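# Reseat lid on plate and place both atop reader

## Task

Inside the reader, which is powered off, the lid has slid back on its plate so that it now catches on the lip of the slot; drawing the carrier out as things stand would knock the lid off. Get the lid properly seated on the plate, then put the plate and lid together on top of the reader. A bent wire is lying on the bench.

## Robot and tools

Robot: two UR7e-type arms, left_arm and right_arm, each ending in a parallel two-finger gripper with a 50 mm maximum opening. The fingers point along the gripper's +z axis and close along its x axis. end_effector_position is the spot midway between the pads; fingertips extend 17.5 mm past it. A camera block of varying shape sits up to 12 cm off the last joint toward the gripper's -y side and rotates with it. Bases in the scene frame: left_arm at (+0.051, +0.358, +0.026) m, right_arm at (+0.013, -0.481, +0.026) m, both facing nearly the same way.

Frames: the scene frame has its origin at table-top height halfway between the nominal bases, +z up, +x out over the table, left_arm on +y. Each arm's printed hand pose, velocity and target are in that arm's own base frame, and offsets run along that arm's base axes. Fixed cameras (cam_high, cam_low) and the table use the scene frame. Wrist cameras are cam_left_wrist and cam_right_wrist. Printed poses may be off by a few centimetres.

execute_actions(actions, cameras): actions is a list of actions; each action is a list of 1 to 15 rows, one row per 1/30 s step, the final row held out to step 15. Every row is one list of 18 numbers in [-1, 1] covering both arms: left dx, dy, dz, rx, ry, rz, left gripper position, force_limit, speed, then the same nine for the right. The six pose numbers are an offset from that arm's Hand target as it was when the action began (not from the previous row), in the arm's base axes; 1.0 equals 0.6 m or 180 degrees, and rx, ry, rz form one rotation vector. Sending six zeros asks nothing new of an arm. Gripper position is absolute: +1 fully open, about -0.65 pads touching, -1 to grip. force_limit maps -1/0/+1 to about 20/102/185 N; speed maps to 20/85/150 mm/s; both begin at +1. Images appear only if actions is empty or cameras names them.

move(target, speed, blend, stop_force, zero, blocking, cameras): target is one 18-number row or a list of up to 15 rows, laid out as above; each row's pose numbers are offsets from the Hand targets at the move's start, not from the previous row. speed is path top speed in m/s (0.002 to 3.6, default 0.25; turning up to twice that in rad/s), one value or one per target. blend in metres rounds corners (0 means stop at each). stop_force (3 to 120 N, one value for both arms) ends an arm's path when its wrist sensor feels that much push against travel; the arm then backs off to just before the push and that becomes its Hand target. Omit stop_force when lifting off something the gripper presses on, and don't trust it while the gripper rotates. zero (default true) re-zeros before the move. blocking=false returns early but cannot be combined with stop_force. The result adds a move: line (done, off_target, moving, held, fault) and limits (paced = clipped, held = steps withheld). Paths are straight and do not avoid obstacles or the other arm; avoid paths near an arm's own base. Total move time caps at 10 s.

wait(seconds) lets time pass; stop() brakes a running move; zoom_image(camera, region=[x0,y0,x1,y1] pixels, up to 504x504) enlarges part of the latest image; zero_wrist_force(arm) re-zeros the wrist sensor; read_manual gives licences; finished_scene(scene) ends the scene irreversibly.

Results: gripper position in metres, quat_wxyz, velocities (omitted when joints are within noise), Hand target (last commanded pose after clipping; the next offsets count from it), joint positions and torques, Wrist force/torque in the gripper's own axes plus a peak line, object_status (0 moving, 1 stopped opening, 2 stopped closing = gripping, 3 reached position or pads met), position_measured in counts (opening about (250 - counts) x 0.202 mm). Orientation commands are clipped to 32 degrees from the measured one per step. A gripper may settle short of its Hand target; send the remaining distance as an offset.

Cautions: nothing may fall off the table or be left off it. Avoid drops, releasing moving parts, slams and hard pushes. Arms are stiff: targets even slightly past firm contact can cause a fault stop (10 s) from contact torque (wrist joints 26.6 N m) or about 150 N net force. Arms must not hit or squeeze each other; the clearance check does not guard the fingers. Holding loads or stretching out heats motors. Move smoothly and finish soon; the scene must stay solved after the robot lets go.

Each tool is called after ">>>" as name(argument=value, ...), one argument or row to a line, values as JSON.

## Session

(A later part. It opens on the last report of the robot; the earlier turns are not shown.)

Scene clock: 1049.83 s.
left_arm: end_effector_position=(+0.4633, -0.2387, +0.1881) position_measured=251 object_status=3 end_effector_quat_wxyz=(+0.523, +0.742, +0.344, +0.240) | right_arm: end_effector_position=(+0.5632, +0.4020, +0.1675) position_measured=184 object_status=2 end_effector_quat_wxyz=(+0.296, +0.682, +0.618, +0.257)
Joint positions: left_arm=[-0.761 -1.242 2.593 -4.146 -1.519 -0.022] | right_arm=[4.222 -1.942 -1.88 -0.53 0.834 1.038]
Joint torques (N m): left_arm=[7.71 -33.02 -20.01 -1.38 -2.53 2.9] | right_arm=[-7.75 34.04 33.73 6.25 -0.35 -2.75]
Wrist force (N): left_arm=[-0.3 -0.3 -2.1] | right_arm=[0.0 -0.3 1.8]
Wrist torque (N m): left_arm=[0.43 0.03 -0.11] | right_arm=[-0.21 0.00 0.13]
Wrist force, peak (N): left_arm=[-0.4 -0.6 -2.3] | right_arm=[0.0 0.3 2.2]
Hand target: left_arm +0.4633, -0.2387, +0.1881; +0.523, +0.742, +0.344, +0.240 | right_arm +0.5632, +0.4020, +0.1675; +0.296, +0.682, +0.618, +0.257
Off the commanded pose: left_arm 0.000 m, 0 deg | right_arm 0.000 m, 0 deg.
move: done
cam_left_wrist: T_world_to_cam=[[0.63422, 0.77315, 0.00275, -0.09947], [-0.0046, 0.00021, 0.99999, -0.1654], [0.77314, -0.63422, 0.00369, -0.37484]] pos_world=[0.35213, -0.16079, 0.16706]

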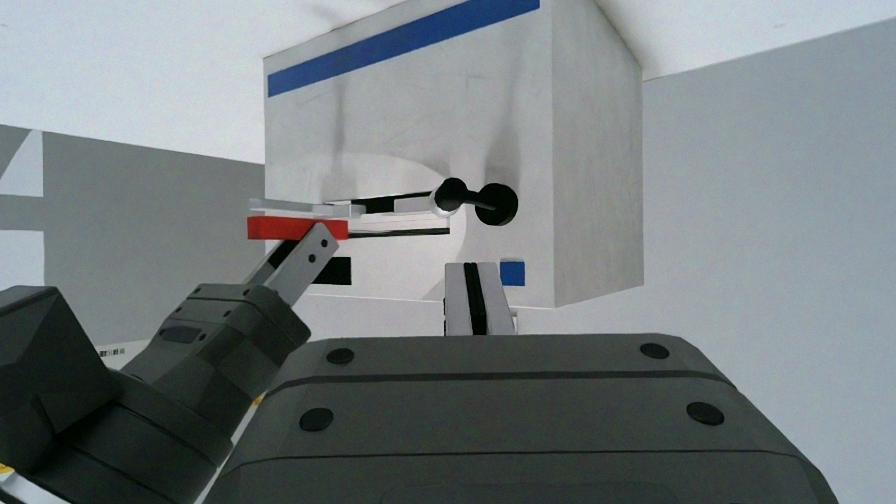

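>>> move(
  target=[
    [0,0,0,0,0,0,-1,-0.6,-0.5,-0.04,0.0038,0,0,0,0,-1,-0.6,-0.5],
    [0,0,0,0,0,0,-1,-0.6,-0.5,-0.04,0.0171,-0.0035,-0.166,0.016,0,-1,-0.6,-0.5],
    [0,0,0,0,0,0,-1,-0.6,-0.5,-0.04,0.0287,-0.0168,-0.376,0.0365,0,-1,-0.6,-0.5],
  ],
  speed=0.06,
  blend=[0,0.005,0],
  cameras=["cam_left_wrist"],
)

>>> zoom_image(
  camera="cam_left_wrist",
  region=[300, 190, 460, 260],
)

>>> move(
  target=[0,0,0,0,0,0,-1,-0.6,-0.5,-0.067,0.0064,0,0,0,0,-1,-0.6,-0.5],
  speed=0.015,
  stop_force=3,
  cameras=["cam_left_wrist"],
)

>>> zoom_image(
  camera="cam_left_wrist",
  region=[300, 190, 460, 260],
)

Scene clock: 1085.87 s.
left_arm: end_effector_position=(+0.4633, -0.2387, +0.1881) position_measured=251 object_status=3 end_effector_quat_wxyz=(+0.523, +0.742, +0.344, +0.240) | right_arm: end_effector_position=(+0.5392, +0.4182, +0.1586) position_measured=184 object_status=2 end_effector_quat_wxyz=(+0.573, +0.444, +0.676, -0.132)
Joint positions: left_arm=[-0.761 -1.242 2.593 -4.146 -1.519 -0.022] | right_arm=[4.35 -2.272 -1.315 -2.049 0.538 1.35]
Joint torques (N m): left_arm=[7.17 -33.24 -18.98 -1.48 -2.4 2.74] | right_arm=[-8.62 63.8 13.45 3.35 0.18 -2.66]
Wrist force (N): left_arm=[-0.5 -0.5 -2.1] | right_arm=[-1.3 -2.6 3.5]
Wrist torque (N m): left_arm=[0.41 0.06 -0.12] | right_arm=[-0.20 -0.06 0.42]
Wrist force, peak (N): left_arm=[-0.4 -0.6 -2.3] | right_arm=[-1.5 -2.6 3.8]
Hand target: left_arm +0.4633, -0.2387, +0.1881; +0.523, +0.742, +0.344, +0.240 | right_arm +0.5392, +0.4182, +0.1586; +0.573, +0.444, +0.676, -0.132 (not the last commanded pose)
Off the commanded pose: left_arm 0.000 m, 0 deg | right_arm 0.002 m, 6 deg.
move: held (right_arm; a check stopped the path); path passed 2 of 3 targets; limits=held
pose unreachable (right arm): on one or more control steps of this call, first in action 0 (counted from 0), this arm could not follow its commanded pose, so it was not sent that pose on those steps. It may still have moved: this result reports where it is.
cause: moving toward the commanded pose would bring a part of the arm too close to another arm (a part of this arm just beyond joint 5 (wrist 2) and the left arm's gripper, at the place that arm is still heading or pushing toward).
cam_left_wrist: T_world_to_cam=[[0.63422, 0.77315, 0.00275, -0.09947], [-0.0046, 0.00021, 0.99999, -0.1654], [0.77314, -0.63422, 0.00369, -0.37484]] pos_world=[0.35213, -0.16079, 0.16706]

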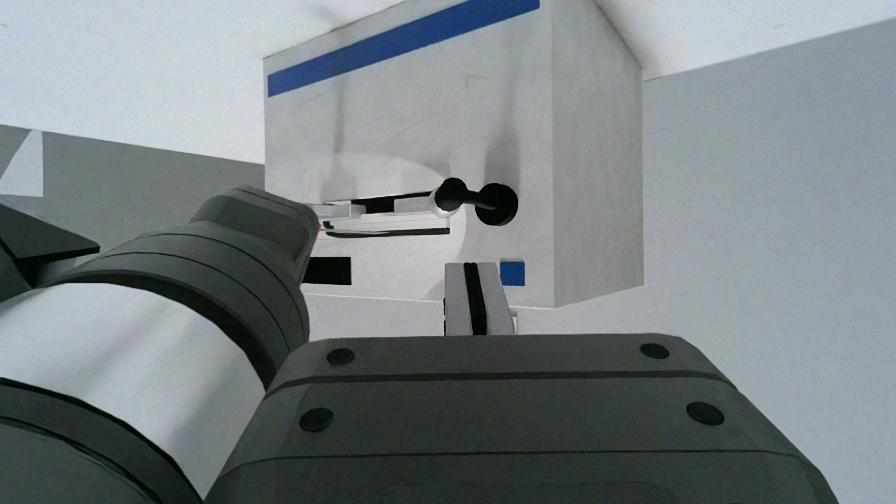

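Scaled by 3.150 from the camera's image (finer frame: 1280x720).

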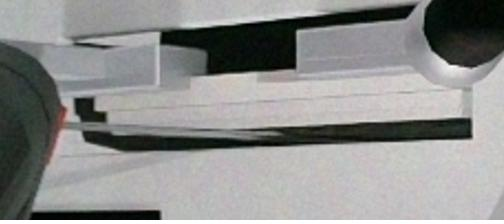

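Scene clock: 1089.43 s.
left_arm: end_effector_position=(+0.4633, -0.2387, +0.1881) position_measured=251 object_status=3 end_effector_quat_wxyz=(+0.523, +0.742, +0.344, +0.240) | right_arm: end_effector_position=(+0.4990, +0.4220, +0.1586) position_measured=184 object_status=2 end_effector_quat_wxyz=(+0.573, +0.444, +0.676, -0.132)
Joint positions: left_arm=[-0.761 -1.242 2.593 -4.146 -1.519 -0.022] | right_arm=[4.407 -2.24 -1.362 -2.087 0.585 1.413]
Joint torques (N m): left_arm=[6.76 -32.79 -19.15 -1.58 -2.37 2.63] | right_arm=[5.32 62.59 13.03 -2.19 0.18 2.74]
Wrist force (N): left_arm=[-0.2 -0.7 -2.3] | right_arm=[-1.4 -2.4 3.7]
Wrist torque (N m): left_arm=[0.38 0.02 -0.11] | right_arm=[-0.21 -0.08 0.29]
Wrist force, peak (N): left_arm=[-0.6 -0.8 -2.2] | right_arm=[-1.6 -2.6 3.9]
Hand target: left_arm +0.4633, -0.2387, +0.1881; +0.523, +0.742, +0.344, +0.240 | right_arm +0.4990, +0.4220, +0.1586; +0.573, +0.444, +0.676, -0.132
Off the commanded pose: left_arm 0.000 m, 0 deg | right_arm 0.000 m, 0 deg.
move: done
cam_left_wrist: T_world_to_cam=[[0.63422, 0.77315, 0.00275, -0.09947], [-0.0046, 0.00021, 0.99999, -0.1654], [0.77314, -0.63422, 0.00369, -0.37484]] pos_world=[0.35213, -0.16079, 0.16706]

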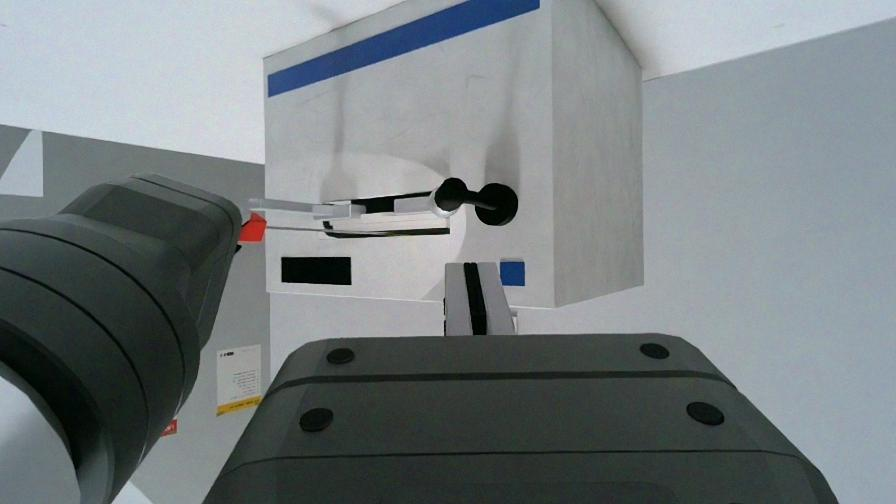

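Scaled by 3.150 from the camera's image (finer frame: 1280x720).

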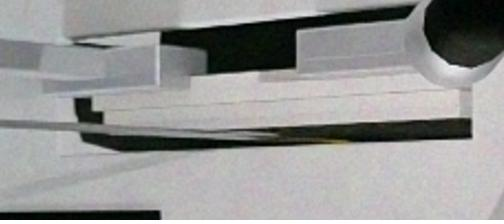

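>>> move(
  target=[0,0,0,0,0,0,-1,-0.6,-0.5,-0.067,0.0064,0,0,0,0,-1,-0.6,-0.5],
  speed=0.01,
  stop_force=3,
  cameras=["cam_left_wrist"],
)

>>> zoom_image(
  camera="cam_left_wrist",
  region=[320, 200, 460, 250],
)

Scene clock: 1103.83 s.
left_arm: end_effector_position=(+0.4633, -0.2387, +0.1881) position_measured=251 object_status=3 end_effector_quat_wxyz=(+0.523, +0.742, +0.344, +0.240) | right_arm: end_effector_position=(+0.4665, +0.4251, +0.1586) position_measured=184 object_status=2 end_effector_quat_wxyz=(+0.573, +0.444, +0.676, -0.132)
Joint positions: left_arm=[-0.761 -1.242 2.593 -4.146 -1.519 -0.022] | right_arm=[4.456 -2.218 -1.395 -2.114 0.625 1.46]
Joint torques (N m): left_arm=[6.53 -33 -18.62 -1.57 -2.36 2.69] | right_arm=[-7 45.65 33.17 2.97 -2.06 -2.77]
Wrist force (N): left_arm=[-0.4 -0.7 -1.9] | right_arm=[-1.3 0.2 6.2]
Wrist torque (N m): left_arm=[0.38 0.04 -0.11] | right_arm=[-0.09 -0.05 0.31]
Wrist force, peak (N): left_arm=[-0.5 -0.8 -2.2] | right_arm=[-1.7 6.9 11.9]
Hand target: left_arm +0.4633, -0.2387, +0.1881; +0.523, +0.742, +0.344, +0.240 | right_arm +0.4665, +0.4251, +0.1586; +0.573, +0.444, +0.676, -0.132 (not the last commanded pose)
Off the commanded pose: left_arm 0.000 m, 0 deg | right_arm 0.008 m, 0 deg.
move: contact (right_arm)
cam_left_wrist: T_world_to_cam=[[0.63422, 0.77315, 0.00275, -0.09947], [-0.0046, 0.00021, 0.99999, -0.1654], [0.77314, -0.63422, 0.00369, -0.37484]] pos_world=[0.35213, -0.16079, 0.16706]

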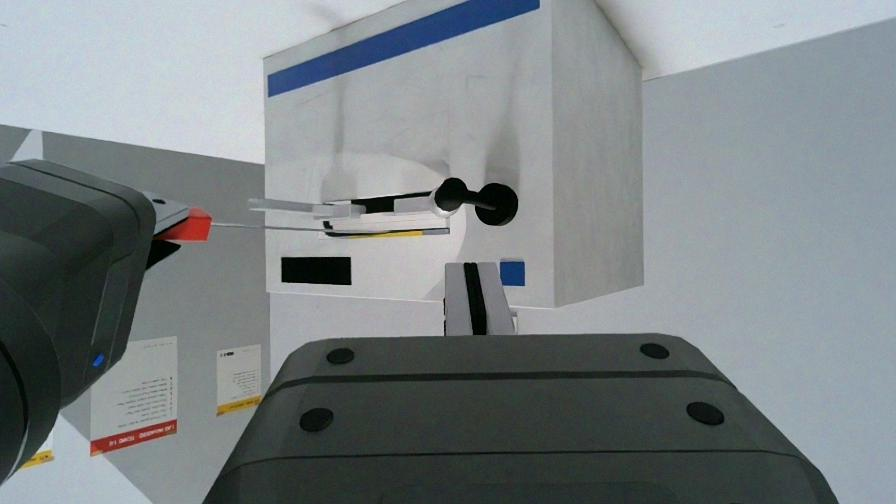

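Scaled by 3.600 from the camera's image (finer frame: 1280x720).

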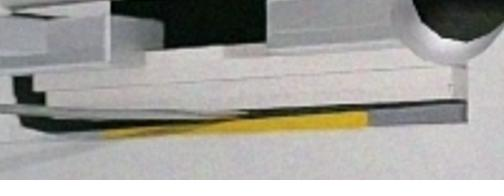

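>>> move(
  target=[
    [0,0,0,0,0,0,-1,-0.6,-0.5,0.004,-0.0004,0,0,0,0,-1,-0.6,-0.5],
    [0,0,0,0,0,0,-1,-0.6,-0.5,0.004,-0.0145,0.0115,0.19,-0.018,0,-1,-0.6,-0.5],
    [0,0,0,0,0,0,-1,-0.6,-0.5,0.004,-0.0253,0.0148,0.362,-0.0355,0,-1,-0.6,-0.5],
  ],
  speed=0.05,
  blend=[0,0.005,0],
  cameras=["cam_left_wrist"],
)

>>> zoom_image(
  camera="cam_left_wrist",
  region=[320, 200, 460, 250],
)

>>> move(
  target=[0,0,0,0,0,0,-1,-0.6,-0.5,-0.04,0.0038,0,0,0,0,-1,-0.6,-0.5],
  speed=0.03,
  cameras=["cam_left_wrist"],
)

>>> zoom_image(
  camera="cam_left_wrist",
  region=[320, 200, 460, 250],
)

Scene clock: 1136.37 s.
left_arm: end_effector_position=(+0.4633, -0.2387, +0.1881) position_measured=251 object_status=3 end_effector_quat_wxyz=(+0.523, +0.742, +0.344, +0.240) | right_arm: end_effector_position=(+0.4689, +0.4120, +0.1669) position_measured=184 object_status=2 end_effector_quat_wxyz=(+0.331, +0.665, +0.633, +0.218)
Joint positions: left_arm=[-0.761 -1.242 2.593 -4.146 -1.519 -0.022] | right_arm=[4.403 -1.829 -1.963 -0.835 0.759 1.273]
Joint torques (N m): left_arm=[6.48 -32.83 -17.96 -1.76 -2.07 2.43] | right_arm=[-8.18 44.52 12.54 5.75 -0.41 -2.62]
Wrist force (N): left_arm=[-0.4 -0.6 -2.1] | right_arm=[-0.4 -0.2 2.1]
Wrist torque (N m): left_arm=[0.40 0.05 -0.11] | right_arm=[-0.19 0.01 0.18]
Wrist force, peak (N): left_arm=[-0.3 -0.7 -2.3] | right_arm=[-1.3 -0.1 6.6]
Hand target: left_arm +0.4633, -0.2387, +0.1881; +0.523, +0.742, +0.344, +0.240 | right_arm +0.4689, +0.4120, +0.1669; +0.331, +0.665, +0.633, +0.218 (not the last commanded pose)
Off the commanded pose: left_arm 0.000 m, 0 deg | right_arm 0.002 m, 10 deg.
move: off_target (right_arm; path cut at 10 s); path passed 2 of 3 targets
cam_left_wrist: T_world_to_cam=[[0.63422, 0.77315, 0.00275, -0.09947], [-0.0046, 0.00021, 0.99999, -0.1654], [0.77314, -0.63422, 0.00369, -0.37484]] pos_world=[0.35213, -0.16079, 0.16706]

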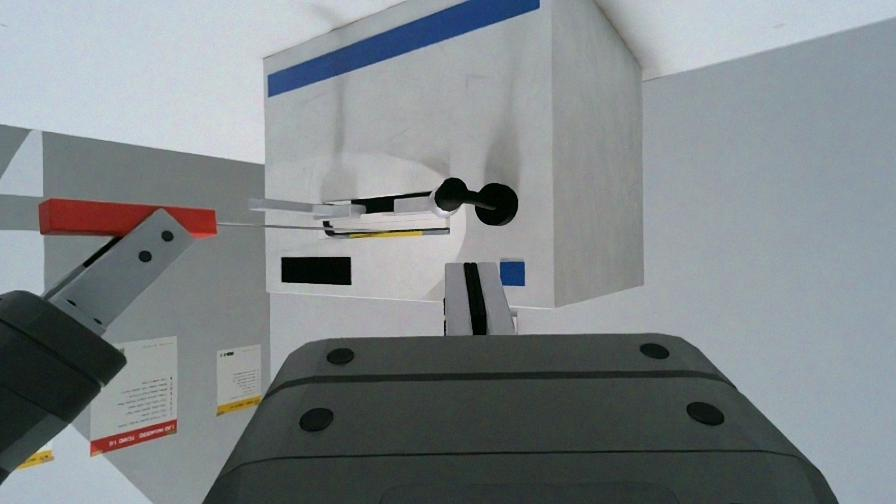

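Scaled by 3.600 from the camera's image (finer frame: 1280x720).

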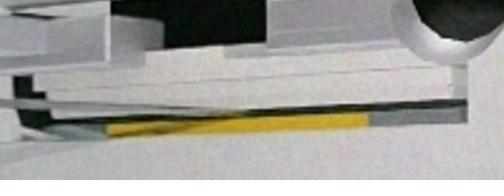

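Scene clock: 1137.57 s.
left_arm: end_effector_position=(+0.4633, -0.2387, +0.1881) position_measured=251 object_status=3 end_effector_quat_wxyz=(+0.523, +0.742, +0.344, +0.240) | right_arm: end_effector_position=(+0.4449, +0.4143, +0.1669) position_measured=184 object_status=2 end_effector_quat_wxyz=(+0.331, +0.665, +0.633, +0.218)
Joint positions: left_arm=[-0.761 -1.242 2.593 -4.146 -1.519 -0.022] | right_arm=[4.449 -1.799 -1.987 -0.889 0.757 1.34]
Joint torques (N m): left_arm=[6.66 -33.1 -18.18 -1.69 -2.19 2.37] | right_arm=[4.8 42.67 12.62 0.41 -3.43 2.76]
Wrist force (N): left_arm=[-0.5 -0.7 -2.1] | right_arm=[-0.3 0.0 2.2]
Wrist torque (N m): left_arm=[0.38 0.06 -0.11] | right_arm=[-0.19 0.00 0.03]
Wrist force, peak (N): left_arm=[-0.4 -0.7 -2.2] | right_arm=[-0.4 0.1 2.4]
Hand target: left_arm +0.4633, -0.2387, +0.1881; +0.523, +0.742, +0.344, +0.240 | right_arm +0.4449, +0.4143, +0.1669; +0.331, +0.665, +0.633, +0.218
Off the commanded pose: left_arm 0.000 m, 0 deg | right_arm 0.000 m, 0 deg.
move: done
cam_left_wrist: T_world_to_cam=[[0.63422, 0.77315, 0.00275, -0.09947], [-0.0046, 0.00021, 0.99999, -0.1654], [0.77314, -0.63422, 0.00369, -0.37484]] pos_world=[0.35213, -0.16079, 0.16706]

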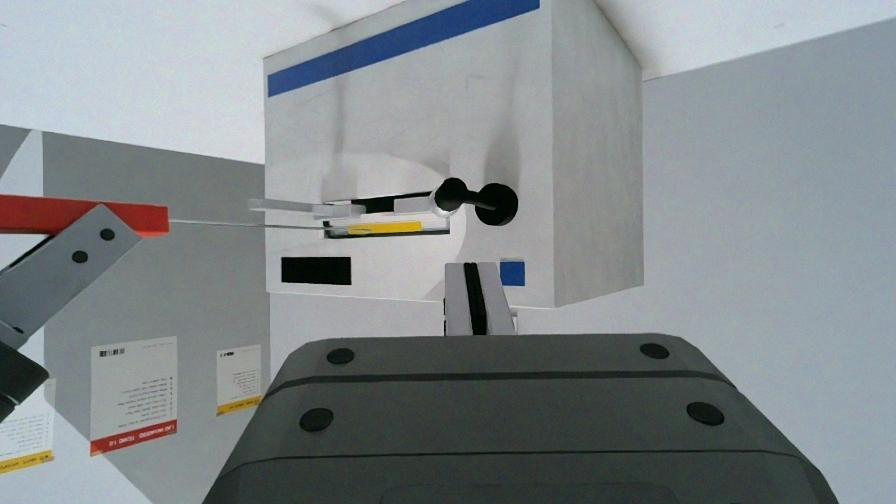

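Scaled by 3.600 from the camera's image (finer frame: 1280x720).

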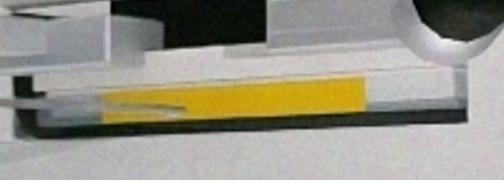

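>>> move(
  target=[
    [-0.04,-0.02,0.15,0,0,0,-1,-0.6,-0.5,-0.07,-0.05,0,0,0,0,-1,-0.6,-0.5],
    [-0.07,-0.08,0.19,0.3,-0.13,-0.29,-1,-0.6,-0.5,-0.012,-0.394,-0.16,0.055,-0.0055,-0.0139,-1,-0.6,-0.5],
    [-0.07,-0.1,0.19,0.59,-0.256,-0.583,-1,-0.6,-0.5,-0.012,-0.394,-0.25,0.055,-0.0055,-0.0139,-1,-0.6,-0.5],
  ],
  speed=0.3,
  blend=[0.02,0.03,0],
  cameras=["cam_left_wrist","cam_high"],
)

Scene clock: 1164.47 s.
left_arm: end_effector_position=(+0.4213, -0.2987, +0.3021) position_measured=251 object_status=3 end_effector_quat_wxyz=(+0.129, -0.657, +0.728, -0.149) | right_arm: end_effector_position=(+0.4377, +0.1779, +0.0169) position_measured=184 object_status=2 end_effector_quat_wxyz=(+0.283, +0.703, +0.595, +0.270)
Joint positions: left_arm=[-1.042 -1.745 1.911 -1.985 -1.258 2.241] | right_arm=[4.235 -1.978 -2.658 0.283 0.836 1.12]
Joint torques (N m): left_arm=[-7.46 -11.01 -36.88 -1.65 3.58 3.04] | right_arm=[-7.67 17.78 -4.59 6.29 -1.46 -2.63]
Wrist force (N): left_arm=[-1.9 1.6 -1.8] | right_arm=[0.1 0.2 1.9]
Wrist torque (N m): left_arm=[0.09 0.35 -0.12] | right_arm=[-0.18 -0.01 0.10]
Wrist force, peak (N): left_arm=[-1.4 1.1 -3.3] | right_arm=[0.5 0.8 2.7]
Hand target: left_arm +0.4213, -0.2987, +0.3021; +0.129, -0.657, +0.728, -0.149 | right_arm +0.4377, +0.1779, +0.0169; +0.283, +0.703, +0.595, +0.270
Off the commanded pose: left_arm 0.000 m, 0 deg | right_arm 0.000 m, 0 deg.
move: done
cam_left_wrist: T_world_to_cam=[[-0.10948, -0.99365, 0.02585, -0.24822], [-0.99299, 0.10817, -0.04769, 0.48556], [0.04459, -0.03089, -0.99853, 0.40895]] pos_world=[0.43674, -0.28653, 0.43792]
Images, in order (width x height): cam_high 896x504, cam_left_wrist 896x504.

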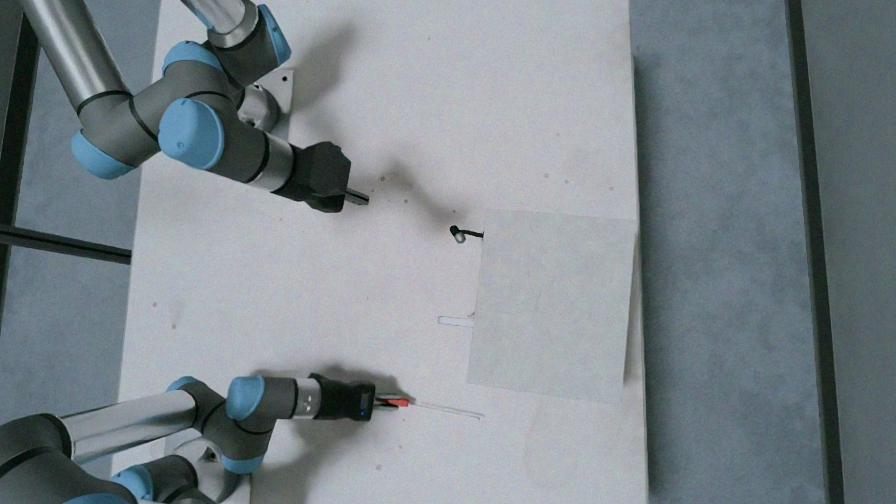

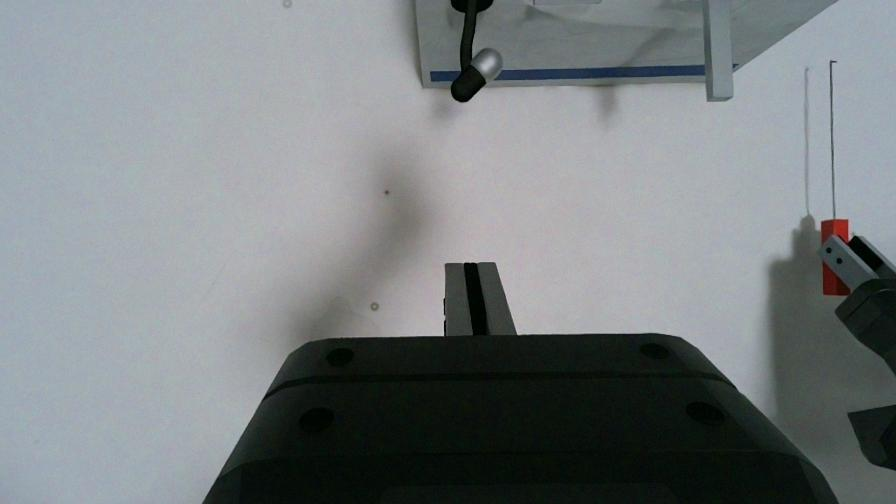

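>>> move(
  target=[0,0,0,0,0,0,0.3,-0.9,0,0,0,-0.036,0,0,0,-1,-0.6,-0.5],
  speed=0.04,
  stop_force=3,
)

>>> move(
  target=[
    [0,0,0,0,0,0,0.3,-0.9,0,0,0,0,0,0,0,0.3,-0.6,-0.5],
    [0.2245,-0.3297,-0.17,0,0,0,0.3,-0.9,0,-0.1,0,0.1,0,0,0,0.3,-0.6,-0.5],
  ],
  speed=0.2,
  cameras=["cam_left_wrist","cam_right_wrist"],
)

Scene clock: 1177.17 s.
left_arm: end_effector_position=(+0.4213, -0.2987, +0.3021) position_measured=107 object_status=3 end_effector_quat_wxyz=(+0.129, -0.657, +0.728, -0.149) | right_arm: end_effector_position=(+0.4376, +0.1778, -0.0025) position_measured=184 object_status=2 end_effector_quat_wxyz=(+0.283, +0.703, +0.595, +0.270)
Joint positions: left_arm=[-1.042 -1.745 1.911 -1.985 -1.258 2.241] | right_arm=[4.235 -2.075 -2.656 0.377 0.836 1.121]
Joint torques (N m): left_arm=[-7.66 -10.79 -36.62 -1.89 3.47 3] | right_arm=[-4 35.49 -6.34 0.88 -2.55 -0.95]
Wrist force (N): left_arm=[-1.9 1.6 -1.6] | right_arm=[-0.1 0.4 1.9]
Wrist torque (N m): left_arm=[0.10 0.34 -0.11] | right_arm=[-0.15 0.02 0.02]
Wrist force, peak (N): left_arm=[-2.1 1.6 -1.8] | right_arm=[1.9 18.9 -16.1]
Hand target: left_arm +0.4213, -0.2987, +0.3021; +0.129, -0.657, +0.728, -0.149 | right_arm +0.4376, +0.1778, -0.0025; +0.283, +0.703, +0.595, +0.270 (not the last commanded pose)
Off the commanded pose: left_arm 0.000 m, 0 deg | right_arm 0.002 m, 0 deg.
move: contact (right_arm)

Scene clock: 1179.73 s.
left_arm: end_effector_position=(+0.5560, -0.4965, +0.2001) position_measured=107 object_status=3 end_effector_quat_wxyz=(+0.129, -0.657, +0.728, -0.149) | right_arm: end_effector_position=(+0.3776, +0.1778, +0.0575) position_measured=107 object_status=3 end_effector_quat_wxyz=(+0.283, +0.703, +0.595, +0.270)
Joint positions: left_arm=[-1.017 -1.118 1.458 -2.168 -1.265 2.267] | right_arm=[4.445 -1.577 -2.769 -0.202 0.781 1.402]
Joint torques (N m): left_arm=[7.9 -40.08 -35.89 -1.78 -1.85 3.03] | right_arm=[4.82 20.09 23.3 0.75 -3.36 2.82]
Wrist force (N): left_arm=[-1.9 1.9 -1.6] | right_arm=[0.0 0.3 1.8]
Wrist torque (N m): left_arm=[0.15 0.36 -0.11] | right_arm=[-0.18 0.01 -0.03]
Wrist force, peak (N): left_arm=[-3.0 2.4 -2.9] | right_arm=[-0.1 0.4 2.4]
Hand target: left_arm +0.5560, -0.4965, +0.2001; +0.129, -0.657, +0.728, -0.149 | right_arm +0.3776, +0.1778, +0.0575; +0.283, +0.703, +0.595, +0.270
Off the commanded pose: left_arm 0.000 m, 0 deg | right_arm 0.000 m, 0 deg.
move: done
cam_left_wrist: T_world_to_cam=[[-0.10978, -0.99363, 0.02562, -0.42713], [-0.99295, 0.10847, -0.04777, 0.6359], [0.04469, -0.03069, -0.99853, 0.29513]] pos_world=[0.57134, -0.48433, 0.33602]
cam_right_wrist: T_world_to_cam=[[0.14871, 0.98783, 0.04564, -0.2236], [0.41455, -0.10418, 0.90404, -0.16727], [0.89779, -0.11552, -0.425, -0.16067]] pos_world=[0.24684, 0.1849, 0.09314]

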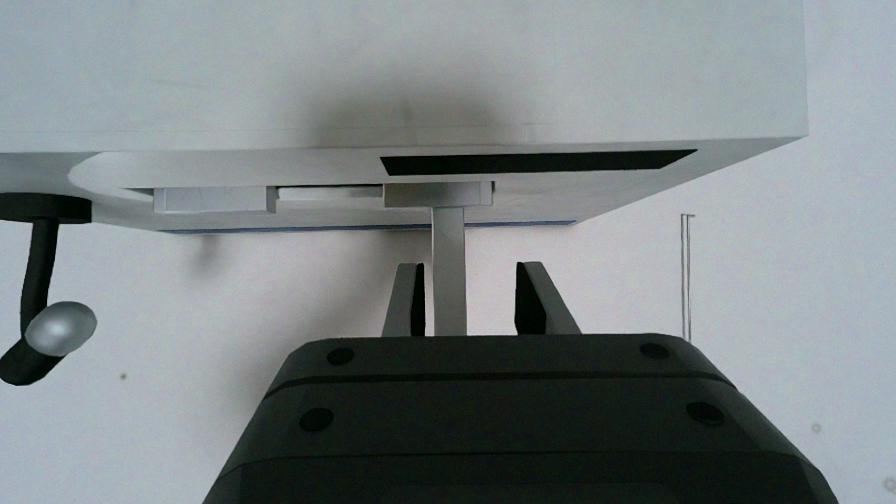

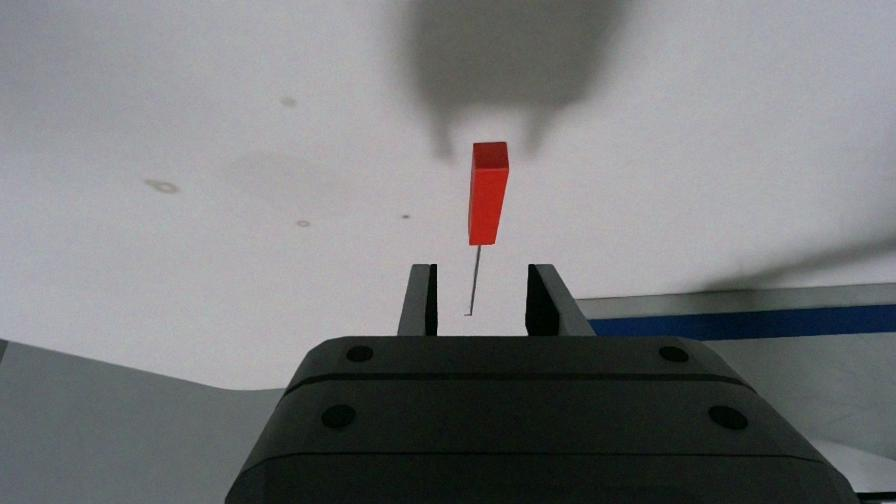

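>>> move(
  target=[0,0.0042,-0.123,0,0,0,0.3,-0.9,0,-0.02,0,0.03,0,0,0,0.3,-0.6,-0.5],
  speed=0.1,
  stop_force=6,
  cameras=["cam_left_wrist"],
)

Scene clock: 1195.37 s.
left_arm: end_effector_position=(+0.5560, -0.4940, +0.1263) position_measured=107 object_status=3 end_effector_quat_wxyz=(+0.129, -0.657, +0.728, -0.149) | right_arm: end_effector_position=(+0.3656, +0.1778, +0.0755) position_measured=107 object_status=3 end_effector_quat_wxyz=(+0.283, +0.703, +0.595, +0.270)
Joint positions: left_arm=[-1.014 -1.05 1.56 -2.338 -1.265 2.269] | right_arm=[4.494 -1.416 -2.766 -0.417 0.775 1.471]
Joint torques (N m): left_arm=[7.99 -41.05 -7.81 -5.36 -1.31 2.97] | right_arm=[4.78 15.66 27.12 0.5 -3.36 2.72]
Wrist force (N): left_arm=[-2.0 1.7 -1.6] | right_arm=[0.1 0.4 1.8]
Wrist torque (N m): left_arm=[0.12 0.36 -0.12] | right_arm=[-0.17 0.00 -0.03]
Wrist force, peak (N): left_arm=[-1.9 1.0 -2.8] | right_arm=[0.0 0.1 2.1]
Hand target: left_arm +0.5560, -0.4940, +0.1263; +0.129, -0.657, +0.728, -0.149 | right_arm +0.3656, +0.1778, +0.0755; +0.283, +0.703, +0.595, +0.270
Off the commanded pose: left_arm 0.000 m, 0 deg | right_arm 0.000 m, 0 deg.
move: done
cam_left_wrist: T_world_to_cam=[[-0.10978, -0.99363, 0.02562, -0.42276], [-0.99295, 0.10847, -0.04777, 0.6321], [0.04469, -0.03069, -0.99853, 0.22142]] pos_world=[0.57134, -0.48183, 0.26212]

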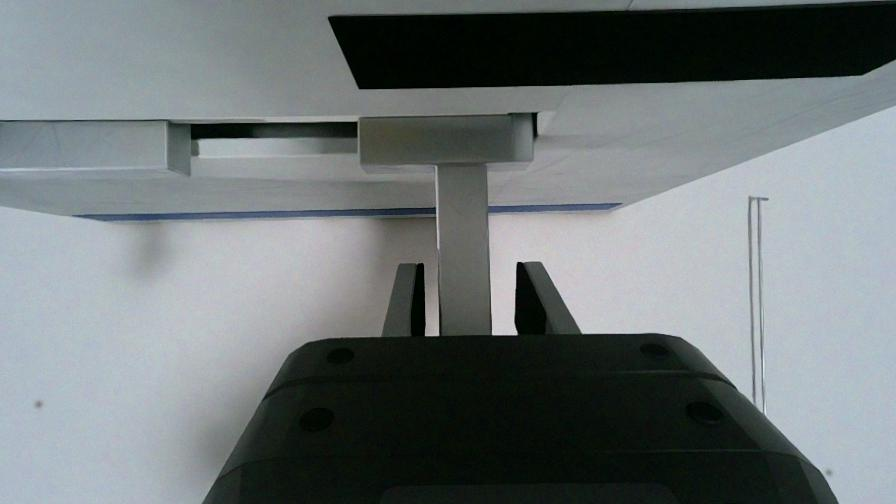

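>>> move(
  target=[0,0.0024,0,0,0,0,0.3,-0.9,0,0,0,0,0,0,0,0.3,-0.6,-0.5],
)

>>> execute_actions(
  actions=[
    [[0,0,0,0,0,0,-1,-0.8,-0.7,0,0,0,0,0,0,0.3,-0.6,-0.5]],
    [[0,0,0,0,0,0,-1,-0.8,-0.7,0,0,0,0,0,0,0.3,-0.6,-0.5]],
  ],
)

>>> move(
  target=[-0.16,0.014,0,0,0,0,-1,-0.8,-0.7,0,0,0,0,0,0,0.3,-0.6,-0.5],
  speed=0.03,
  stop_force=12,
  cameras=["cam_left_wrist"],
)

Scene clock: 1204.73 s.
left_arm: end_effector_position=(+0.5560, -0.4926, +0.1262) position_measured=107 object_status=3 end_effector_quat_wxyz=(+0.129, -0.657, +0.728, -0.149) | right_arm: end_effector_position=(+0.3656, +0.1778, +0.0755) position_measured=107 object_status=3 end_effector_quat_wxyz=(+0.283, +0.703, +0.595, +0.270)
Joint positions: left_arm=[-1.013 -1.052 1.563 -2.339 -1.265 2.27] | right_arm=[4.494 -1.416 -2.766 -0.417 0.775 1.471]
Joint torques (N m): left_arm=[7.68 -58.18 -7.48 -5.33 -1.93 2.89] | right_arm=[4.79 16.11 26.64 0.43 -3.27 2.67]
Wrist force (N): left_arm=[-1.8 1.7 -1.5] | right_arm=[0.3 0.5 1.8]
Wrist torque (N m): left_arm=[0.12 0.34 -0.12] | right_arm=[-0.15 -0.04 -0.03]
Wrist force, peak (N): left_arm=[-2.1 1.9 -1.8] | right_arm=[0.1 0.4 2.1]
Hand target: left_arm +0.5560, -0.4925, +0.1263; +0.129, -0.657, +0.728, -0.149 | right_arm +0.3656, +0.1778, +0.0755; +0.283, +0.703, +0.595, +0.270
Off the commanded pose: left_arm 0.000 m, 0 deg | right_arm 0.000 m, 0 deg.
move: done

Scene clock: 1205.93 s.
left_arm: end_effector_position=(+0.5560, -0.4925, +0.1263) position_measured=182 object_status=2 end_effector_quat_wxyz=(+0.129, -0.657, +0.728, -0.149) | right_arm: end_effector_position=(+0.3656, +0.1778, +0.0755) position_measured=107 object_status=3 end_effector_quat_wxyz=(+0.283, +0.703, +0.595, +0.270)
Joint positions: left_arm=[-1.013 -1.052 1.563 -2.339 -1.265 2.27] | right_arm=[4.494 -1.416 -2.766 -0.417 0.775 1.471]
Joint torques (N m): left_arm=[-29.32 -40.65 -40.41 -10.67 -7.92 2.97] | right_arm=[5.05 15.48 26.93 0.58 -3.33 2.63]
Wrist force (N): left_arm=[-38.8 -2.6 -6.7] | right_arm=[0.0 0.4 1.9]
Wrist torque (N m): left_arm=[-0.04 0.51 -0.46] | right_arm=[-0.17 0.01 -0.03]
Wrist force, peak (N): left_arm=[-38.8 -2.6 -6.7] | right_arm=[0.0 0.5 2.0]
Hand target: left_arm +0.5560, -0.4925, +0.1263; +0.129, -0.657, +0.728, -0.149 | right_arm +0.3656, +0.1778, +0.0755; +0.283, +0.703, +0.595, +0.270
Off the commanded pose: left_arm 0.000 m, 0 deg | right_arm 0.000 m, 0 deg.

Scene clock: 1210.10 s.
left_arm: end_effector_position=(+0.4600, -0.4841, +0.1263) position_measured=182 object_status=2 end_effector_quat_wxyz=(+0.129, -0.657, +0.728, -0.149) | right_arm: end_effector_position=(+0.3656, +0.1778, +0.0755) position_measured=107 object_status=3 end_effector_quat_wxyz=(+0.283, +0.703, +0.595, +0.270)
Joint positions: left_arm=[-1.145 -1.202 1.782 -2.366 -1.235 2.136] | right_arm=[4.494 -1.416 -2.766 -0.417 0.775 1.471]
Joint torques (N m): left_arm=[-35.9 -49.71 -25.23 -15.62 -5.05 -2.56] | right_arm=[4.85 16.1 26.67 0.57 -3.17 2.76]
Wrist force (N): left_arm=[-59.3 -1.4 -4.2] | right_arm=[0.0 0.3 1.7]
Wrist torque (N m): left_arm=[0.03 0.77 -0.35] | right_arm=[-0.18 0.01 -0.03]
Wrist force, peak (N): left_arm=[-59.6 -1.6 -4.4] | right_arm=[-0.1 0.4 2.0]
Hand target: left_arm +0.4600, -0.4841, +0.1263; +0.129, -0.657, +0.728, -0.149 | right_arm +0.3656, +0.1778, +0.0755; +0.283, +0.703, +0.595, +0.270
Off the commanded pose: left_arm 0.000 m, 0 deg | right_arm 0.000 m, 0 deg.
move: done
cam_left_wrist: T_world_to_cam=[[-0.10978, -0.99363, 0.02562, -0.42356], [-0.99295, 0.10847, -0.04777, 0.53572], [0.04469, -0.03069, -0.99853, 0.22601]] pos_world=[0.47534, -0.47203, 0.26212]

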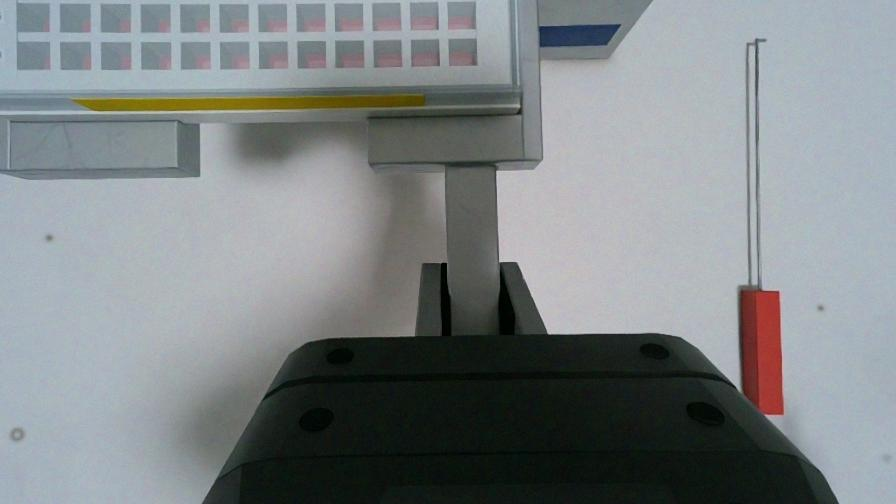

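>>> move(
  target=[0,0.003,0,0,0,0,-1,-0.8,-0.7,0,0,0,0,0,0,0.3,-0.6,-0.5],
  speed=0.02,
)

>>> move(
  target=[-0.06,0.0055,0,0,0,0,-1,-0.8,-0.7,0,0,0,0,0,0,0.3,-0.6,-0.5],
  speed=0.025,
  stop_force=10,
  cameras=["cam_left_wrist"],
)

Scene clock: 1220.90 s.
left_arm: end_effector_position=(+0.4599, -0.4825, +0.1263) position_measured=182 object_status=2 end_effector_quat_wxyz=(+0.129, -0.657, +0.728, -0.149) | right_arm: end_effector_position=(+0.3656, +0.1778, +0.0755) position_measured=107 object_status=3 end_effector_quat_wxyz=(+0.283, +0.703, +0.595, +0.270)
Joint positions: left_arm=[-1.144 -1.205 1.786 -2.368 -1.235 2.137] | right_arm=[4.494 -1.416 -2.766 -0.417 0.775 1.471]
Joint torques (N m): left_arm=[6.79 -57.05 -11.25 -6.14 0.08 3.35] | right_arm=[4.9 15.69 26.76 0.44 -3.15 2.89]
Wrist force (N): left_arm=[-2.8 5.2 9.1] | right_arm=[0.2 0.3 2.0]
Wrist torque (N m): left_arm=[0.26 0.10 -0.45] | right_arm=[-0.17 -0.02 -0.03]
Wrist force, peak (N): left_arm=[-59.7 -1.3 -3.9] | right_arm=[-0.1 0.4 2.0]
Hand target: left_arm +0.4600, -0.4823, +0.1263; +0.129, -0.657, +0.728, -0.149 | right_arm +0.3656, +0.1778, +0.0755; +0.283, +0.703, +0.595, +0.270
Off the commanded pose: left_arm 0.000 m, 0 deg | right_arm 0.000 m, 0 deg.
move: done

Scene clock: 1222.20 s.
left_arm: end_effector_position=(+0.4574, -0.4821, +0.1263) position_measured=182 object_status=2 end_effector_quat_wxyz=(+0.129, -0.657, +0.728, -0.149) | right_arm: end_effector_position=(+0.3656, +0.1778, +0.0755) position_measured=107 object_status=3 end_effector_quat_wxyz=(+0.283, +0.703, +0.595, +0.270)
Joint positions: left_arm=[-1.147 -1.209 1.791 -2.368 -1.234 2.133] | right_arm=[4.494 -1.416 -2.766 -0.417 0.775 1.471]
Joint torques (N m): left_arm=[10.09 -35.48 -33.82 -5.3 2.44 3.36] | right_arm=[4.4 16.06 27.19 0.43 -3.18 2.69]
Wrist force (N): left_arm=[5.5 8.4 1.8] | right_arm=[0.1 0.5 1.8]
Wrist torque (N m): left_arm=[0.71 -0.43 -0.51] | right_arm=[-0.16 -0.01 -0.03]
Wrist force, peak (N): left_arm=[15.7 -23.3 29.0] | right_arm=[0.1 0.4 2.0]
Hand target: left_arm +0.4574, -0.4821, +0.1263; +0.129, -0.657, +0.728, -0.149 (not the last commanded pose) | right_arm +0.3656, +0.1778, +0.0755; +0.283, +0.703, +0.595, +0.270
Off the commanded pose: left_arm 0.034 m, 0 deg | right_arm 0.000 m, 0 deg.
move: contact (left_arm)
cam_left_wrist: T_world_to_cam=[[-0.10988, -0.99361, 0.02574, -0.42173], [-0.99295, 0.10857, -0.04759, 0.5329], [0.04449, -0.03078, -0.99854, 0.22624]] pos_world=[0.47274, -0.46993, 0.26212]

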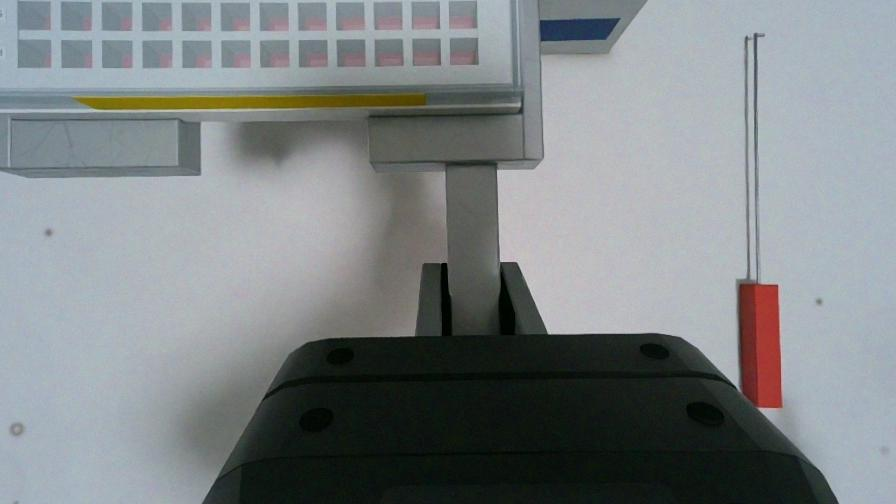

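>>> move(
  target=[-0.04,0.0037,0,0,0,0,-1,-0.8,-0.7,0,0,0,0,0,0,0.3,-0.6,-0.5],
  speed=0.02,
  stop_force=14,
  cameras=["cam_high"],
)

Scene clock: 1231.83 s.
left_arm: end_effector_position=(+0.4571, -0.4821, +0.1263) position_measured=182 object_status=2 end_effector_quat_wxyz=(+0.129, -0.657, +0.728, -0.149) | right_arm: end_effector_position=(+0.3656, +0.1778, +0.0755) position_measured=107 object_status=3 end_effector_quat_wxyz=(+0.283, +0.703, +0.595, +0.270)
Joint positions: left_arm=[-1.148 -1.209 1.792 -2.368 -1.234 2.133] | right_arm=[4.494 -1.416 -2.766 -0.417 0.775 1.471]
Joint torques (N m): left_arm=[5.72 -39.54 -34.13 -2.35 -1.57 3.41] | right_arm=[4.73 15.6 25.99 0.51 -3.23 2.69]
Wrist force (N): left_arm=[6.4 -2.3 12.0] | right_arm=[0.1 0.4 2.0]
Wrist torque (N m): left_arm=[0.32 -0.43 -0.50] | right_arm=[-0.17 0.00 -0.03]
Wrist force, peak (N): left_arm=[12.2 -18.3 25.8] | right_arm=[0.1 0.5 2.0]
Hand target: left_arm +0.4571, -0.4821, +0.1263; +0.129, -0.657, +0.728, -0.149 (not the last commanded pose) | right_arm +0.3656, +0.1778, +0.0755; +0.283, +0.703, +0.595, +0.270
Off the commanded pose: left_arm 0.024 m, 0 deg | right_arm 0.000 m, 0 deg.
move: contact (left_arm)

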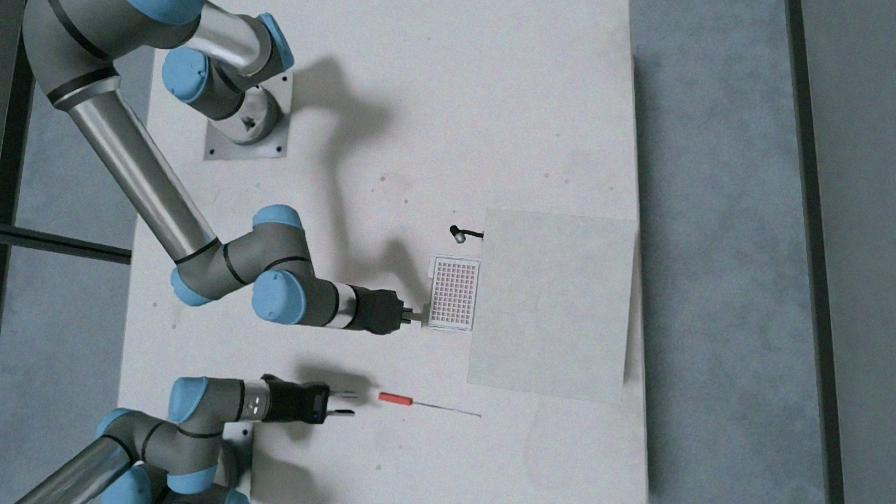

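>>> execute_actions(
  actions=[
    [[0,0,0,0,0,0,0.3,-0.8,-0.2,0,0,0,0,0,0,0.3,-0.6,-0.5]],
    [[0,0,0,0,0,0,0.3,-0.8,-0.2,0,0,0,0,0,0,0.3,-0.6,-0.5]],
  ],
)

>>> move(
  target=[
    [0,0,0.16,0,0,0,0.3,-0.8,-0.2,0,0,0,0,0,0,0.3,-0.6,-0.5],
    [0.03,0.1,0.28,0,0,0,0.3,-0.8,-0.2,0,0,0,0,0,0,0.3,-0.6,-0.5],
  ],
  blend=[0.02,0],
  cameras=["cam_left_wrist"],
)

Scene clock: 1244.03 s.
left_arm: end_effector_position=(+0.4571, -0.4821, +0.1263) position_measured=107 object_status=3 end_effector_quat_wxyz=(+0.129, -0.657, +0.728, -0.149) | right_arm: end_effector_position=(+0.3656, +0.1778, +0.0755) position_measured=107 object_status=3 end_effector_quat_wxyz=(+0.283, +0.703, +0.595, +0.270)
Joint positions: left_arm=[-1.148 -1.209 1.792 -2.368 -1.234 2.133] | right_arm=[4.494 -1.416 -2.766 -0.417 0.775 1.471]
Joint torques (N m): left_arm=[4.05 -39.23 -27.36 -4.39 2.46 -0.62] | right_arm=[5.09 16.06 26.69 0.54 -3.26 2.77]
Wrist force (N): left_arm=[0.3 5.1 -1.3] | right_arm=[0.1 0.4 1.9]
Wrist torque (N m): left_arm=[0.66 -0.01 -0.09] | right_arm=[-0.16 -0.01 -0.03]
Wrist force, peak (N): left_arm=[6.5 -2.1 12.2] | right_arm=[0.1 0.4 2.1]
Hand target: left_arm +0.4571, -0.4821, +0.1263; +0.129, -0.657, +0.728, -0.149 | right_arm +0.3656, +0.1778, +0.0755; +0.283, +0.703, +0.595, +0.270
Off the commanded pose: left_arm 0.000 m, 0 deg | right_arm 0.000 m, 0 deg.

Scene clock: 1245.40 s.
left_arm: end_effector_position=(+0.4751, -0.4222, +0.2942) position_measured=107 object_status=3 end_effector_quat_wxyz=(+0.129, -0.657, +0.728, -0.149) | right_arm: end_effector_position=(+0.3656, +0.1778, +0.0755) position_measured=107 object_status=3 end_effector_quat_wxyz=(+0.283, +0.703, +0.595, +0.270)
Joint positions: left_arm=[-1.071 -1.434 1.624 -2 -1.251 2.212] | right_arm=[4.494 -1.416 -2.766 -0.417 0.775 1.471]
Joint torques (N m): left_arm=[7.69 -42.42 -36.85 -1.56 -1.75 2.95] | right_arm=[4.55 16.28 26.83 0.58 -3.13 2.64]
Wrist force (N): left_arm=[0.6 4.8 -1.2] | right_arm=[0.0 0.3 1.9]
Wrist torque (N m): left_arm=[0.62 -0.04 -0.12] | right_arm=[-0.19 0.01 -0.03]
Wrist force, peak (N): left_arm=[0.4 6.2 0.5] | right_arm=[0.1 0.5 2.0]
Hand target: left_arm +0.4751, -0.4221, +0.2943; +0.129, -0.657, +0.728, -0.149 | right_arm +0.3656, +0.1778, +0.0755; +0.283, +0.703, +0.595, +0.270
Off the commanded pose: left_arm 0.000 m, 0 deg | right_arm 0.000 m, 0 deg.
move: done
cam_left_wrist: T_world_to_cam=[[-0.11008, -0.99359, 0.02572, -0.36447], [-0.99292, 0.10877, -0.04769, 0.55218], [0.04458, -0.03078, -0.99853, 0.39499]] pos_world=[0.49054, -0.41003, 0.43012]

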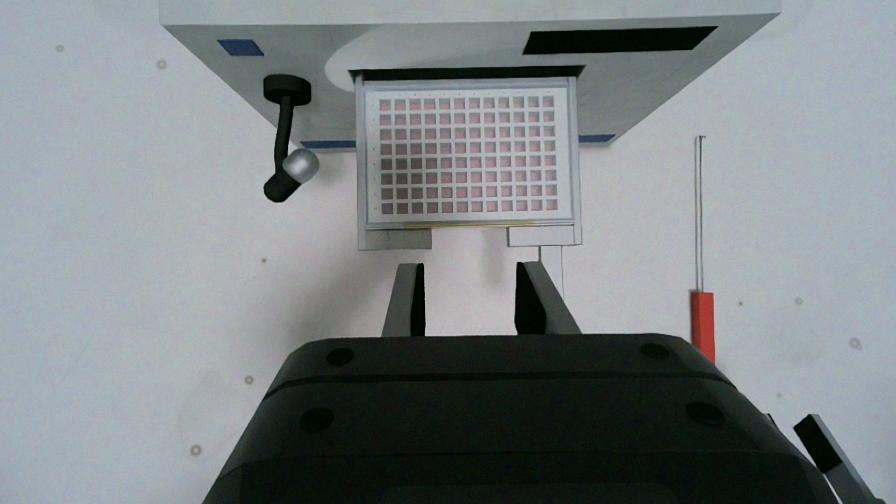

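>>> move(
  target=[-0.0918,-0.005,-0.09,-0.4584,-0.2516,0.2991,0.3,-0.8,-0.2,0,0,0,0,0,0,0.3,-0.6,-0.5],
  speed=0.35,
  cameras=["cam_left_wrist","cam_high"],
)

Scene clock: 1288.63 s.
left_arm: end_effector_position=(+0.4200, -0.4251, +0.2403) position_measured=107 object_status=3 end_effector_quat_wxyz=(+0.023, +0.707, -0.025, +0.706) | right_arm: end_effector_position=(+0.3656, +0.1778, +0.0755) position_measured=107 object_status=3 end_effector_quat_wxyz=(+0.283, +0.703, +0.595, +0.270)
Joint positions: left_arm=[-1.502 -0.917 2.073 -4.289 -0.137 1.565] | right_arm=[4.494 -1.416 -2.766 -0.417 0.775 1.471]
Joint torques (N m): left_arm=[7.55 -31.1 -20.77 -1.97 -2.55 2.92] | right_arm=[4.21 15.51 26.92 0.57 -3.14 2.56]
Wrist force (N): left_arm=[1.4 2.2 -2.8] | right_arm=[0.1 0.5 2.0]
Wrist torque (N m): left_arm=[0.51 -0.68 -0.23] | right_arm=[-0.15 -0.01 -0.03]
Wrist force, peak (N): left_arm=[0.6 5.2 -1.2] | right_arm=[0.1 0.5 2.0]
Hand target: left_arm +0.4200, -0.4251, +0.2403; +0.023, +0.706, -0.025, +0.707 | right_arm +0.3656, +0.1778, +0.0755; +0.283, +0.703, +0.595, +0.270
Off the commanded pose: left_arm 0.000 m, 0 deg | right_arm 0.000 m, 0 deg.
move: done
cam_left_wrist: T_world_to_cam=[[-0.01776, -0.00033, 0.99984, -0.22261], [-0.40575, -0.91395, -0.00751, -0.19589], [0.91381, -0.40582, 0.0161, -0.4248]] pos_world=[0.30475, -0.3515, 0.22795]
Images, in order (width x height): cam_high 896x504, cam_left_wrist 896x504.

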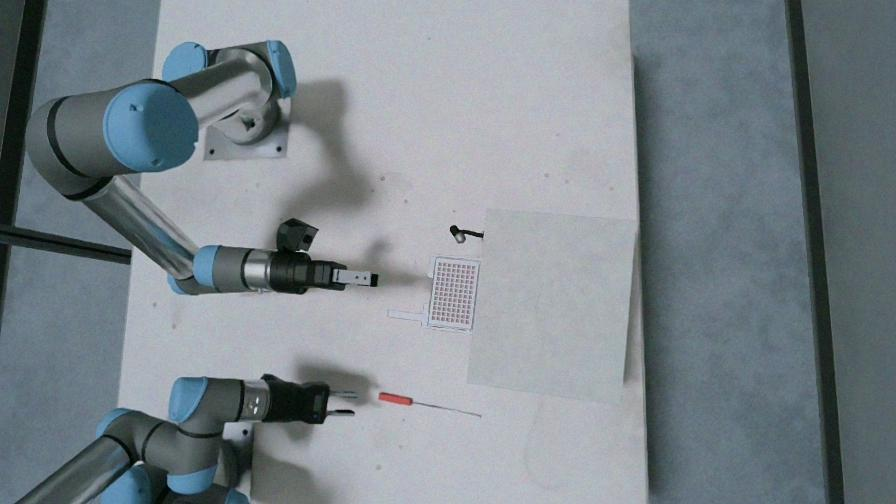

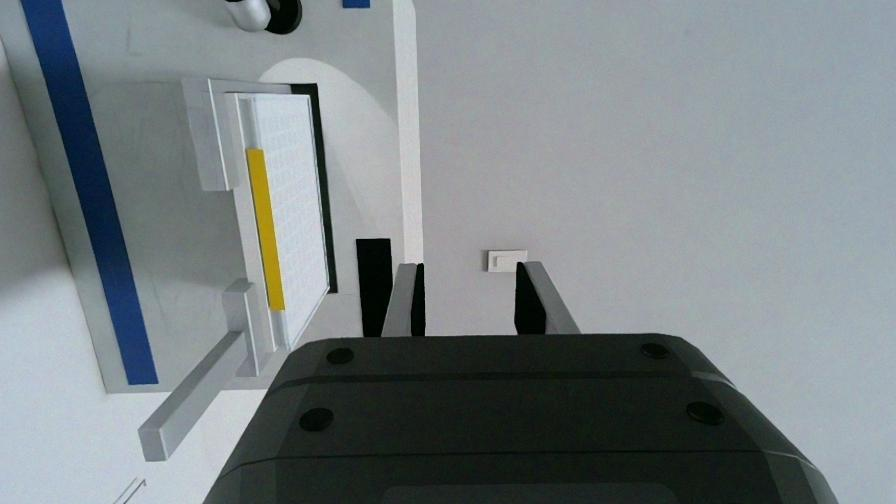

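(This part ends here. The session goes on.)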